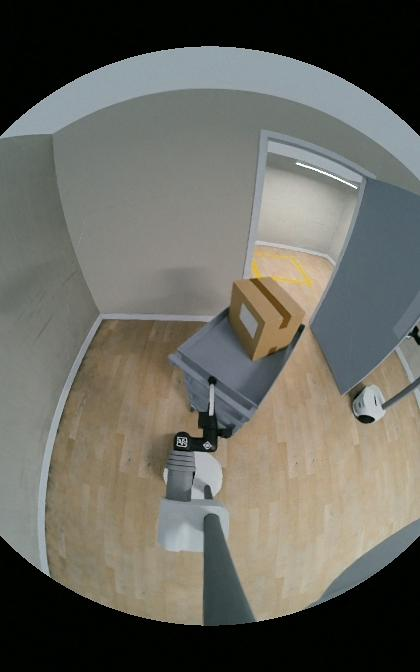

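Call:
{"method": "move", "body": {
  "blocking": false,
  "r1": {"base":{"strafe_m":0.25,"translate_m":-0.45}},
  "cameras": []
}}

Call:
{"method": "wait", "body": {
  "seconds": 7,
  "cameras": []
}}

Call:
{"method": "move", "body": {
  "blocking": false,
  "r1": {"base":{"strafe_m":0.28},"pace":"slow"},
  "cameras": []
}}

Call:
{"method": "wait", "body": {
  "seconds": 7,
  "cameras": ["r1_head_camera","r1_head_right_camera"]
}}

Scene clock: 1081.33 s.
move: r1 moving
r1.base_odometry: x=-2.023 y=+3.170 heading=-0.224
r1.turned_by_wheels: +0.000
r1.turned_by_imu: -0.001
r1.base_tilt: forward=-1.6 right=+1.3
r1.lidar_m: 0.43 1.76 1.43 1.38 1.45 1.96 - 4.28 3.47 1.72 1.68 0.33
r1.base_status: translate_m moving; strafe_m moving
r1.joint_positions: lift_m=+0.684 arm_m=+0.000 wrist_yaw_rad=+0.002 wrist_pitch_rad=+0.006 wrist_roll_rad=+1.569 gripper_m=-0.037
r1.joint_status: not commanded
r1.measured_speeds: translate_m=-0.122 strafe_m=+0.068 rotate_rad=+0.003 lift_m=+0.000 arm_m=+0.000 wrist_yaw_rad=+0.000 wrist_pitch_rad=+0.000 wrist_roll_rad=+0.000
r1.motor_effort: lift_m=+16(16) arm_m=-4(4) wheel_0=-10(13) wheel_1=-3(8) wheel_2=+10(11)
r1.servo_current: wrist_yaw_rad=72(72) wrist_pitch_rad=46(59) wrist_roll_rad=33(59) gripper_m=65(65)
r1.hand_pose: x=+0.4595 y=-0.0869 z=+0.8606 quat_wxyz=(+0.708, +0.706, +0.003, -0.002) (m; r1's base frame)
r1.wrist_depth_mm: - 357 359 - 144 144 - / - 402 407 - 155 153 - / - 512 521 103 171 168 - / - - 627 112 190 - - / - - - - 214 1464 - / - - 180 154 179 1464 1308 / - 136 159 - 178 133 1205
r2: as last shown
r2.turned_by_imu: +0.000
r2.lidar_m: 1.21 0.33 0.33 1.21 1.71 4.32 - 2.30 1.55 1.46 1.50 1.30
r2.motor_effort: lift_m=+20(20) arm_m=-4(4) wheel_0=+2(2) wheel_1=-11(11) wheel_2=+4(5)
r2.servo_current: wrist_yaw_rad=65(65) wrist_pitch_rad=46(46) wrist_roll_rad=52(52) gripper_m=98(104)
r2.wrist_depth_mm: - - 230 162 246 254 264 / - - 232 163 248 256 264 / - - 233 162 250 257 265 / - - 234 162 250 258 267 / - - 236 163 251 260 268 / - - 232 164 176 260 271 / - 1708 236 - 254 259 273
pictures: none
No camera images: "cameras" was empty.

Scene clock: 1083.90 s.
earlier move: r1 done
r1.base_odometry: x=-2.380 y=+3.490 heading=-0.224
r1.turned_by_wheels: +0.000
r1.turned_by_imu: -0.001
r1.base_tilt: forward=-1.6 right=+1.3
r1.lidar_m: 0.43 1.68 1.21 1.14 1.20 1.66 3.78 3.86 3.73 3.56 2.07 0.34
r1.base_status: done
r1.joint_positions: lift_m=+0.684 arm_m=+0.000 wrist_yaw_rad=-0.003 wrist_pitch_rad=+0.006 wrist_roll_rad=+1.569 gripper_m=-0.037
r1.joint_status: not commanded
r1.measured_speeds: all 0
r1.motor_effort: lift_m=+16(16) arm_m=+4(4) wheel_0=-2(15) wheel_1=-3(8) wheel_2=-1(13)
r1.servo_current: wrist_yaw_rad=59(85) wrist_pitch_rad=46(59) wrist_roll_rad=33(65) gripper_m=65(65)
r1.hand_pose: x=+0.4590 y=-0.0882 z=+0.8606 quat_wxyz=(+0.708, +0.706, +0.001, -0.003) (m; r1's base frame)
r1.wrist_depth_mm: 1863 368 373 - 147 145 - / 1863 399 402 - 158 158 - / - 480 504 103 173 170 - / - - 597 116 191 - - / - - - - 213 1618 - / - - 180 155 181 1576 512 / - 137 165 137 165 134 1255
r2.base_odometry: x=-2.353 y=-2.371 heading=-2.126
r2.turned_by_wheels: +0.000
r2.turned_by_imu: +0.000
r2.base_tilt: forward=-0.7 right=+0.1
r2.lidar_m: 1.20 0.34 0.33 1.44 1.65 4.30 - 2.30 1.59 1.48 1.52 1.29
r2.base_status: not commanded
r2.joint_positions: lift_m=+0.800 arm_m=+0.000 wrist_yaw_rad=+1.593 wrist_pitch_rad=+0.003 wrist_roll_rad=+0.001 gripper_m=-0.037
r2.joint_status: not commanded
r2.measured_speeds: all 0
r2.motor_effort: lift_m=+20(20) arm_m=-4(5) wheel_0=+2(2) wheel_1=-11(12) wheel_2=+4(5)
r2.servo_current: wrist_yaw_rad=52(65) wrist_pitch_rad=46(46) wrist_roll_rad=52(65) gripper_m=98(111)
r2.hand_pose: x=+0.2520 y=+0.2902 z=+0.9771 quat_wxyz=(+0.699, -0.001, +0.002, +0.715) (m; r2's base frame)
r2.wrist_depth_mm: - - 230 162 247 254 264 / - - 232 163 248 257 265 / - - 234 162 249 258 265 / - - 235 163 250 260 267 / - - 236 163 252 260 268 / - - 233 163 176 260 271 / 1921 1863 236 - 256 260 272
wait: 2.57 of 7 s (r1 has come to rest)
pictures: none
No camera images: "cameras" was empty.

Scene clock: 1084.40 s.
move: r1 moving
r1.base_odometry: x=-2.377 y=+3.504 heading=-0.225
r1.turned_by_wheels: -0.001
r1.turned_by_imu: -0.001
r1.base_tilt: forward=-1.6 right=+1.3
r1.lidar_m: 0.42 1.66 1.21 1.12 1.19 1.64 3.79 3.84 3.73 3.59 2.06 0.31
r1.base_status: strafe_m moving
r1.joint_positions: lift_m=+0.684 arm_m=+0.000 wrist_yaw_rad=-0.003 wrist_pitch_rad=+0.006 wrist_roll_rad=+1.569 gripper_m=-0.037
r1.joint_status: not commanded
r1.measured_speeds: translate_m=+0.000 strafe_m=+0.055 rotate_rad=+0.000 lift_m=+0.000 arm_m=+0.000 wrist_yaw_rad=+0.000 wrist_pitch_rad=+0.000 wrist_roll_rad=+0.000
r1.motor_effort: lift_m=+16(16) arm_m=+4(4) wheel_0=-11(12) wheel_1=+5(6) wheel_2=-2(2)
r1.servo_current: wrist_yaw_rad=46(72) wrist_pitch_rad=33(59) wrist_roll_rad=59(59) gripper_m=59(65)
r1.hand_pose: x=+0.4590 y=-0.0882 z=+0.8606 quat_wxyz=(+0.708, +0.706, +0.001, -0.003) (m; r1's base frame)
r1.wrist_depth_mm: 1863 370 373 - 149 147 - / 1863 399 404 - 160 160 - / - 504 504 105 175 172 - / - - 597 118 193 198 - / - - - - 216 1618 - / - - 180 - 179 1618 512 / - 137 159 137 174 133 1281
r2: as last shown
r2.base_tilt: forward=-0.7 right=+0.0
r2.lidar_m: 1.20 0.32 0.32 1.45 1.61 4.25 - 2.29 1.55 1.47 1.52 1.29
r2.motor_effort: lift_m=+20(20) arm_m=-4(5) wheel_0=+2(2) wheel_1=-11(11) wheel_2=+4(5)
r2.servo_current: wrist_yaw_rad=59(65) wrist_pitch_rad=39(46) wrist_roll_rad=52(65) gripper_m=91(104)
r2.wrist_depth_mm: - - 231 162 247 255 263 / - - 232 163 247 256 265 / - - 234 162 249 258 266 / - - 234 163 250 259 267 / - - 235 163 252 260 268 / - - 233 164 176 260 271 / - 1863 236 - 255 259 272
pictures: none
No camera images: "cameras" was empty.

Scene clock: 1087.83 s.
earlier move: r1 done
r1.base_odometry: x=-2.318 y=+3.763 heading=-0.224
r1.turned_by_wheels: +0.000
r1.turned_by_imu: +0.000
r1.base_tilt: forward=-1.6 right=+1.2
r1.lidar_m: 0.45 1.27 0.91 0.87 0.90 1.29 3.62 3.86 4.02 3.85 0.39 0.33
r1.base_status: done
r1.joint_positions: lift_m=+0.684 arm_m=+0.000 wrist_yaw_rad=-0.003 wrist_pitch_rad=+0.006 wrist_roll_rad=+1.569 gripper_m=-0.037
r1.joint_status: not commanded
r1.measured_speeds: all 0
r1.motor_effort: lift_m=+16(16) arm_m=+4(4) wheel_0=-4(13) wheel_1=+1(7) wheel_2=-1(3)
r1.servo_current: wrist_yaw_rad=39(72) wrist_pitch_rad=52(59) wrist_roll_rad=52(72) gripper_m=59(65)
r1.hand_pose: x=+0.4590 y=-0.0884 z=+0.8606 quat_wxyz=(+0.708, +0.706, +0.001, -0.003) (m; r1's base frame)
r1.wrist_depth_mm: 1808 - - - - - - / - - - - - - - / - - - - - - - / - - - - - - - / - - - - - 1537 1308 / - - 174 - - 404 404 / - 138 159 110 - 135 1229
r2.base_odometry: x=-2.353 y=-2.371 heading=-2.126
r2.turned_by_wheels: +0.000
r2.turned_by_imu: +0.000
r2.base_tilt: forward=-0.7 right=+0.1
r2.lidar_m: 1.21 0.34 0.34 1.65 1.64 4.29 - 2.27 1.58 1.46 1.48 1.31
r2.base_status: not commanded
r2.joint_positions: lift_m=+0.800 arm_m=+0.000 wrist_yaw_rad=+1.593 wrist_pitch_rad=+0.003 wrist_roll_rad=+0.001 gripper_m=-0.037
r2.joint_status: not commanded
r2.measured_speeds: all 0
r2.motor_effort: lift_m=+20(20) arm_m=-4(5) wheel_0=+2(2) wheel_1=-11(12) wheel_2=+4(5)
r2.servo_current: wrist_yaw_rad=65(72) wrist_pitch_rad=39(52) wrist_roll_rad=46(65) gripper_m=98(104)
r2.hand_pose: x=+0.2520 y=+0.2902 z=+0.9771 quat_wxyz=(+0.699, -0.001, +0.002, +0.715) (m; r2's base frame)
r2.wrist_depth_mm: - - 231 162 246 255 264 / - - 232 163 248 255 265 / - - 233 161 250 257 265 / - - 234 163 250 259 267 / - - 235 163 251 260 268 / - - 233 164 176 260 268 / - - 236 - 256 260 272
wait: 3.43 of 7 s (r1 has come to rest)
pictures: r1_head_camera, r1_head_right_camera
Images, in order (width x height): r1_head_camera 420x560, r1_head_right_camera 420x672.

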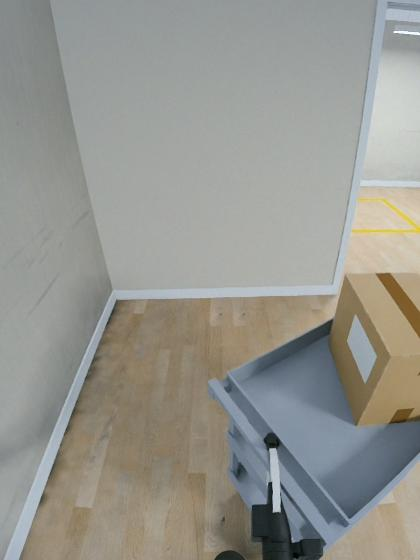

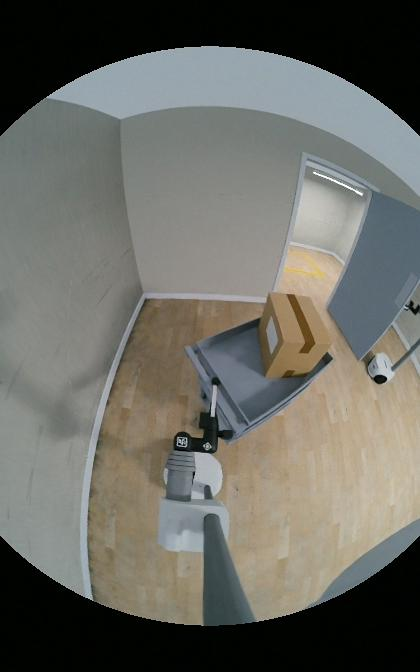

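Call:
{"method": "move", "body": {
  "blocking": false,
  "r1": {"base":{"strafe_m":-0.38,"translate_m":0.27},"pace":"slow"},
  "cameras": []
}}

Call:
{"method": "wait", "body": {
  "seconds": 7,
  "cameras": ["r1_head_right_camera"]
}}

Scene clock: 1092.37 s.
move: r1 moving
r1.base_odometry: x=-2.313 y=+3.752 heading=-0.224
r1.turned_by_wheels: +0.000
r1.turned_by_imu: +0.000
r1.base_tilt: forward=-1.5 right=+1.3
r1.lidar_m: 0.47 1.29 0.94 0.88 0.94 1.26 3.66 3.86 3.97 3.85 0.39 0.32
r1.base_status: translate_m moving; strafe_m moving
r1.joint_positions: lift_m=+0.684 arm_m=+0.000 wrist_yaw_rad=-0.003 wrist_pitch_rad=+0.006 wrist_roll_rad=+1.569 gripper_m=-0.037
r1.joint_status: not commanded
r1.measured_speeds: translate_m=+0.029 strafe_m=-0.040 rotate_rad=-0.001 lift_m=+0.000 arm_m=+0.000 wrist_yaw_rad=+0.000 wrist_pitch_rad=+0.000 wrist_roll_rad=+0.000
r1.motor_effort: lift_m=+16(16) arm_m=+4(4) wheel_0=+7(9) wheel_1=-4(5) wheel_2=-7(8)
r1.servo_current: wrist_yaw_rad=59(59) wrist_pitch_rad=46(52) wrist_roll_rad=59(72) gripper_m=65(65)
r1.hand_pose: x=+0.4590 y=-0.0884 z=+0.8606 quat_wxyz=(+0.708, +0.706, +0.001, -0.003) (m; r1's base frame)
r1.wrist_depth_mm: 1808 - - - - - - / - - - - - - - / - - - - - - - / - - - - - - - / - - - - - 1499 1281 / - - - - - 404 410 / - 138 161 104 - 135 1255
r2: as last shown
r2.base_tilt: forward=-0.7 right=+0.0
r2.lidar_m: 1.20 0.34 0.33 1.62 1.63 4.32 - 2.31 1.56 1.48 1.50 1.29
r2.motor_effort: lift_m=+20(20) arm_m=-4(4) wheel_0=+2(2) wheel_1=-11(11) wheel_2=+4(5)
r2.servo_current: wrist_yaw_rad=59(65) wrist_pitch_rad=39(46) wrist_roll_rad=52(52) gripper_m=98(104)
r2.wrist_depth_mm: - - 231 161 247 254 262 / - - 232 163 248 256 264 / - - 233 162 249 257 266 / - - 234 162 250 259 267 / - - 234 163 251 262 270 / - - 233 164 177 262 271 / - - 236 - 256 259 272
pictures: none
No camera images: "cameras" was empty.

Scene clock: 1097.80 s.
earlier move: r1 done
r1.base_odometry: x=-2.139 y=+3.333 heading=-0.224
r1.turned_by_wheels: +0.000
r1.turned_by_imu: +0.000
r1.base_tilt: forward=-1.6 right=+1.2
r1.lidar_m: 0.45 1.84 1.32 1.26 1.29 1.80 4.10 4.13 3.64 1.92 1.86 0.33
r1.base_status: done
r1.joint_positions: lift_m=+0.684 arm_m=+0.000 wrist_yaw_rad=+0.003 wrist_pitch_rad=+0.006 wrist_roll_rad=+1.569 gripper_m=-0.037
r1.joint_status: not commanded
r1.measured_speeds: all 0
r1.motor_effort: lift_m=+16(16) arm_m=+4(4) wheel_0=+4(13) wheel_1=-3(6) wheel_2=-1(8)
r1.servo_current: wrist_yaw_rad=46(72) wrist_pitch_rad=46(59) wrist_roll_rad=52(72) gripper_m=59(72)
r1.hand_pose: x=+0.4595 y=-0.0866 z=+0.8606 quat_wxyz=(+0.708, +0.706, +0.003, -0.001) (m; r1's base frame)
r1.wrist_depth_mm: 349 343 345 - - 122 - / - 430 439 - - 134 - / - 559 564 - 154 151 - / - - - - 177 183 - / - - - 110 208 1618 - / - - 177 120 180 1618 1308 / - 137 166 - 307 134 392
r2.base_odometry: x=-2.353 y=-2.371 heading=-2.126
r2.turned_by_wheels: +0.000
r2.turned_by_imu: +0.001
r2.base_tilt: forward=-0.7 right=+0.0
r2.lidar_m: 1.18 0.34 0.32 1.32 1.79 4.32 - 2.30 1.57 1.47 1.50 1.29
r2.base_status: not commanded
r2.joint_positions: lift_m=+0.800 arm_m=+0.000 wrist_yaw_rad=+1.593 wrist_pitch_rad=+0.003 wrist_roll_rad=+0.001 gripper_m=-0.037
r2.joint_status: not commanded
r2.measured_speeds: all 0
r2.motor_effort: lift_m=+20(20) arm_m=-4(5) wheel_0=+2(2) wheel_1=-11(12) wheel_2=+4(5)
r2.servo_current: wrist_yaw_rad=65(65) wrist_pitch_rad=39(52) wrist_roll_rad=46(59) gripper_m=98(104)
r2.hand_pose: x=+0.2520 y=+0.2902 z=+0.9771 quat_wxyz=(+0.699, -0.001, +0.002, +0.715) (m; r2's base frame)
r2.wrist_depth_mm: - - 231 161 247 255 263 / - - 232 164 248 256 264 / - - 234 161 250 257 266 / - - 235 163 250 260 266 / - - 236 163 252 259 268 / - - 233 164 176 260 270 / - 1708 236 - 256 259 272
wait: 5.43 of 7 s (r1 has come to rest)
pictures: r1_head_right_camera
Images, in order (width x height): r1_head_right_camera 420x672.

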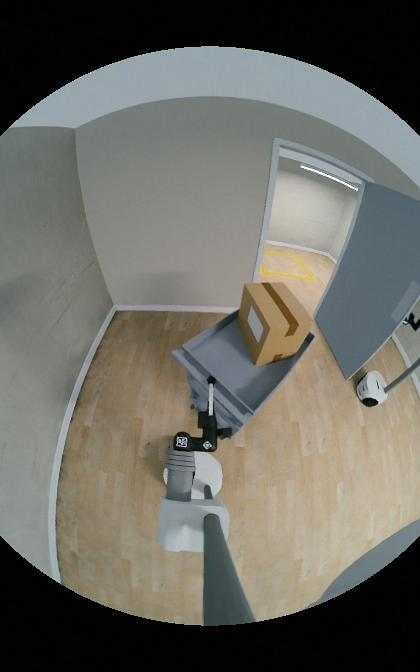

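Call:
{"method": "move", "body": {
  "blocking": false,
  "r1": {"base":{"strafe_m":-0.9,"translate_m":-0.2}},
  "cameras": []
}}

Call:
{"method": "wait", "body": {
  "seconds": 7,
  "cameras": ["r1_head_right_camera"]
}}

Call:
{"method": "move", "body": {
  "blocking": false,
  "r1": {"base":{"translate_m":-0.8}},
  "cameras": []
}}

Call:
{"method": "wait", "body": {
  "seconds": 7,
  "cameras": ["r1_head_camera"]
}}

Scene clock: 1112.37 s.
move: r1 moving
r1.base_odometry: x=-2.153 y=+3.303 heading=-0.224
r1.turned_by_wheels: +0.001
r1.turned_by_imu: +0.001
r1.base_tilt: forward=-1.6 right=+1.2
r1.lidar_m: 0.43 1.85 1.36 1.28 1.34 1.83 4.10 4.14 3.60 1.91 1.81 0.33
r1.base_status: translate_m moving; strafe_m moving
r1.joint_positions: lift_m=+0.684 arm_m=+0.000 wrist_yaw_rad=+0.003 wrist_pitch_rad=+0.006 wrist_roll_rad=+1.569 gripper_m=-0.037
r1.joint_status: not commanded
r1.measured_speeds: translate_m=-0.027 strafe_m=-0.124 rotate_rad=-0.002 lift_m=+0.000 arm_m=+0.000 wrist_yaw_rad=+0.000 wrist_pitch_rad=+0.000 wrist_roll_rad=+0.000
r1.motor_effort: lift_m=+16(16) arm_m=+4(4) wheel_0=+13(14) wheel_1=-8(10) wheel_2=+7(7)
r1.servo_current: wrist_yaw_rad=39(59) wrist_pitch_rad=52(52) wrist_roll_rad=59(65) gripper_m=59(65)
r1.hand_pose: x=+0.4595 y=-0.0865 z=+0.8606 quat_wxyz=(+0.708, +0.706, +0.003, -0.001) (m; r1's base frame)
r1.wrist_depth_mm: 342 345 338 - - 125 - / - 418 449 - 139 139 - / - 535 544 - 157 154 - / - - - - 179 186 - / - - - 109 208 1537 - / - - 177 - 184 1618 1308 / - 138 166 - 297 134 387
r2: as last shown
r2.turned_by_imu: +0.000
r2.lidar_m: 1.20 0.33 0.34 1.28 1.74 4.32 - 2.28 1.58 1.48 1.53 1.27
r2.motor_effort: lift_m=+20(20) arm_m=-4(4) wheel_0=+2(2) wheel_1=-11(11) wheel_2=+4(5)
r2.servo_current: wrist_yaw_rad=59(59) wrist_pitch_rad=39(46) wrist_roll_rad=46(52) gripper_m=91(98)
r2.wrist_depth_mm: - - 229 162 246 255 263 / - - 232 163 249 257 264 / - - 234 162 249 257 266 / - - 236 162 250 259 266 / - - 236 163 251 260 268 / - - 232 164 176 260 271 / - 1708 236 - 256 262 273
pictures: none
No camera images: "cameras" was empty.

Scene clock: 1116.37 s.
earlier move: r1 done
r1.base_odometry: x=-2.534 y=+2.500 heading=-0.224
r1.turned_by_wheels: +0.000
r1.turned_by_imu: -0.003
r1.base_tilt: forward=-1.6 right=+1.3
r1.lidar_m: 0.26 0.25 2.24 2.14 2.23 3.00 3.86 3.74 2.72 2.58 1.14 0.45
r1.base_status: done
r1.joint_positions: lift_m=+0.684 arm_m=+0.000 wrist_yaw_rad=+0.003 wrist_pitch_rad=+0.006 wrist_roll_rad=+1.569 gripper_m=-0.037
r1.joint_status: not commanded
r1.measured_speeds: all 0
r1.motor_effort: lift_m=+16(16) arm_m=-3(4) wheel_0=+3(14) wheel_1=+0(10) wheel_2=+3(9)
r1.servo_current: wrist_yaw_rad=52(65) wrist_pitch_rad=46(59) wrist_roll_rad=52(65) gripper_m=59(65)
r1.hand_pose: x=+0.4596 y=-0.0865 z=+0.8606 quat_wxyz=(+0.708, +0.706, +0.003, -0.001) (m; r1's base frame)
r1.wrist_depth_mm: - - - - - - 1182 / 1756 - - 307 - 1576 1205 / 1808 - - - 355 362 366 / 1808 - - - 306 1756 1281 / 1808 - - 251 257 1708 - / - - 182 182 230 - - / - 144 179 141 200 - -
r2.base_odometry: x=-2.353 y=-2.371 heading=-2.126
r2.turned_by_wheels: +0.000
r2.turned_by_imu: +0.001
r2.base_tilt: forward=-0.6 right=+0.0
r2.lidar_m: 1.20 0.34 0.34 0.94 0.90 1.21 - 2.29 1.60 1.47 1.52 1.28
r2.base_status: not commanded
r2.joint_positions: lift_m=+0.800 arm_m=+0.000 wrist_yaw_rad=+1.593 wrist_pitch_rad=+0.003 wrist_roll_rad=+0.001 gripper_m=-0.037
r2.joint_status: not commanded
r2.measured_speeds: all 0
r2.motor_effort: lift_m=+20(20) arm_m=-4(5) wheel_0=+2(2) wheel_1=-11(12) wheel_2=+4(5)
r2.servo_current: wrist_yaw_rad=52(72) wrist_pitch_rad=39(52) wrist_roll_rad=46(65) gripper_m=98(111)
r2.hand_pose: x=+0.2520 y=+0.2902 z=+0.9771 quat_wxyz=(+0.699, -0.001, +0.002, +0.715) (m; r2's base frame)
r2.wrist_depth_mm: - - 231 161 246 254 264 / - - 231 163 248 256 263 / - - 232 162 249 258 266 / - - 235 162 249 258 266 / - 1308 235 163 252 260 267 / - - 233 164 176 259 271 / 1983 118 236 - 256 260 272
wait: 4.00 of 7 s (r1 has come to rest)
pictures: r1_head_right_camera
Images, in order (width x height): r1_head_right_camera 420x672.

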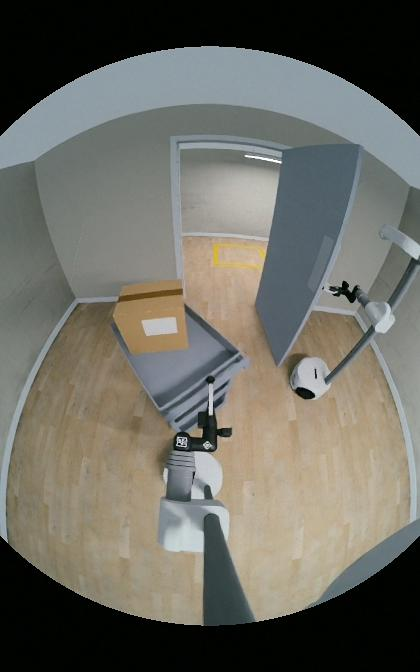

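Scene clock: 1116.87 s.
move: r1 moving
r1.base_odometry: x=-2.564 y=+2.507 heading=-0.224
r1.turned_by_wheels: +0.000
r1.turned_by_imu: +0.000
r1.base_tilt: forward=-1.6 right=+1.3
r1.lidar_m: 0.27 0.25 2.23 2.12 2.24 3.03 3.83 3.74 2.69 2.58 1.16 0.47
r1.base_status: translate_m moving
r1.joint_positions: lift_m=+0.684 arm_m=+0.000 wrist_yaw_rad=+0.003 wrist_pitch_rad=+0.006 wrist_roll_rad=+1.569 gripper_m=-0.037
r1.joint_status: not commanded
r1.measured_speeds: translate_m=-0.122 strafe_m=-0.001 rotate_rad=+0.003 lift_m=+0.000 arm_m=+0.000 wrist_yaw_rad=+0.000 wrist_pitch_rad=+0.000 wrist_roll_rad=+0.000
r1.motor_effort: lift_m=+16(16) arm_m=-4(4) wheel_0=-7(7) wheel_1=-7(8) wheel_2=+14(15)
r1.servo_current: wrist_yaw_rad=52(65) wrist_pitch_rad=46(52) wrist_roll_rad=65(65) gripper_m=65(65)
r1.hand_pose: x=+0.4596 y=-0.0865 z=+0.8606 quat_wxyz=(+0.708, +0.706, +0.003, -0.001) (m; r1's base frame)
r1.wrist_depth_mm: - - - - - 1430 1182 / 1756 - - 298 - 1661 1205 / 1808 - - - 353 359 366 / 1808 - - - 298 1708 1281 / 1808 - - 249 255 1756 - / - - 181 183 230 - - / - 144 177 - 202 - -
r2: as last shown
r2.turned_by_imu: +0.000
r2.base_tilt: forward=-0.6 right=+0.1
r2.lidar_m: 1.21 0.34 0.32 0.98 0.89 1.22 - 2.30 1.59 1.48 1.51 1.29
r2.motor_effort: lift_m=+20(20) arm_m=-4(5) wheel_0=+1(2) wheel_1=-11(11) wheel_2=+4(5)
r2.servo_current: wrist_yaw_rad=46(72) wrist_pitch_rad=39(46) wrist_roll_rad=39(52) gripper_m=104(104)
r2.wrist_depth_mm: - - 230 162 246 256 264 / - - 232 163 248 255 264 / - - 233 162 249 257 265 / - - 235 162 249 259 267 / - 1308 235 163 252 260 267 / - - 233 164 176 260 272 / 1983 - 235 - 258 259 272
pictures: none
No camera images: "cameras" was empty.

Scene clock: 1120.53 s.
earlier move: r1 done
r1.base_odometry: x=-3.313 y=+2.678 heading=-0.225
r1.turned_by_wheels: -0.001
r1.turned_by_imu: -0.001
r1.base_tilt: forward=-1.5 right=+1.3
r1.lidar_m: 0.36 0.36 2.24 2.14 2.22 3.01 2.97 3.07 2.71 2.58 2.68 0.45
r1.base_status: done
r1.joint_positions: lift_m=+0.684 arm_m=+0.000 wrist_yaw_rad=+0.001 wrist_pitch_rad=+0.006 wrist_roll_rad=+1.569 gripper_m=-0.037
r1.joint_status: not commanded
r1.measured_speeds: all 0
r1.motor_effort: lift_m=+16(16) arm_m=-3(4) wheel_0=-3(9) wheel_1=-1(8) wheel_2=-2(15)
r1.servo_current: wrist_yaw_rad=46(65) wrist_pitch_rad=46(59) wrist_roll_rad=52(72) gripper_m=59(65)
r1.hand_pose: x=+0.4594 y=-0.0872 z=+0.8606 quat_wxyz=(+0.708, +0.706, +0.003, -0.002) (m; r1's base frame)
r1.wrist_depth_mm: - - - - 290 294 297 / - - - - 273 1618 1205 / - - - 256 259 1661 - / - - - 245 248 854 - / - 559 477 179 238 - - / - 469 208 183 180 - - / - 477 484 153 219 - -
r2.base_odometry: x=-2.353 y=-2.371 heading=-2.126
r2.turned_by_wheels: +0.000
r2.turned_by_imu: +0.001
r2.base_tilt: forward=-0.6 right=+0.1
r2.lidar_m: 1.20 0.33 0.31 3.26 1.10 1.18 - 2.31 1.57 1.47 1.52 1.29
r2.base_status: not commanded
r2.joint_positions: lift_m=+0.800 arm_m=+0.000 wrist_yaw_rad=+1.593 wrist_pitch_rad=+0.003 wrist_roll_rad=+0.001 gripper_m=-0.037
r2.joint_status: not commanded
r2.measured_speeds: all 0
r2.motor_effort: lift_m=+20(20) arm_m=-4(5) wheel_0=+2(2) wheel_1=-11(12) wheel_2=+4(5)
r2.servo_current: wrist_yaw_rad=52(72) wrist_pitch_rad=46(52) wrist_roll_rad=52(59) gripper_m=98(111)
r2.hand_pose: x=+0.2520 y=+0.2902 z=+0.9771 quat_wxyz=(+0.699, -0.001, +0.002, +0.715) (m; r2's base frame)
r2.wrist_depth_mm: - - 230 162 247 255 263 / - - 232 163 247 256 264 / - - 233 161 249 257 265 / - - 234 163 251 259 266 / - - 236 163 252 260 267 / - - 234 164 176 259 270 / 1921 - 236 - 255 260 273
wait: 3.67 of 7 s (r1 has come to rest)
pictures: r1_head_camera
Images, in order (width x height): r1_head_camera 420x560.

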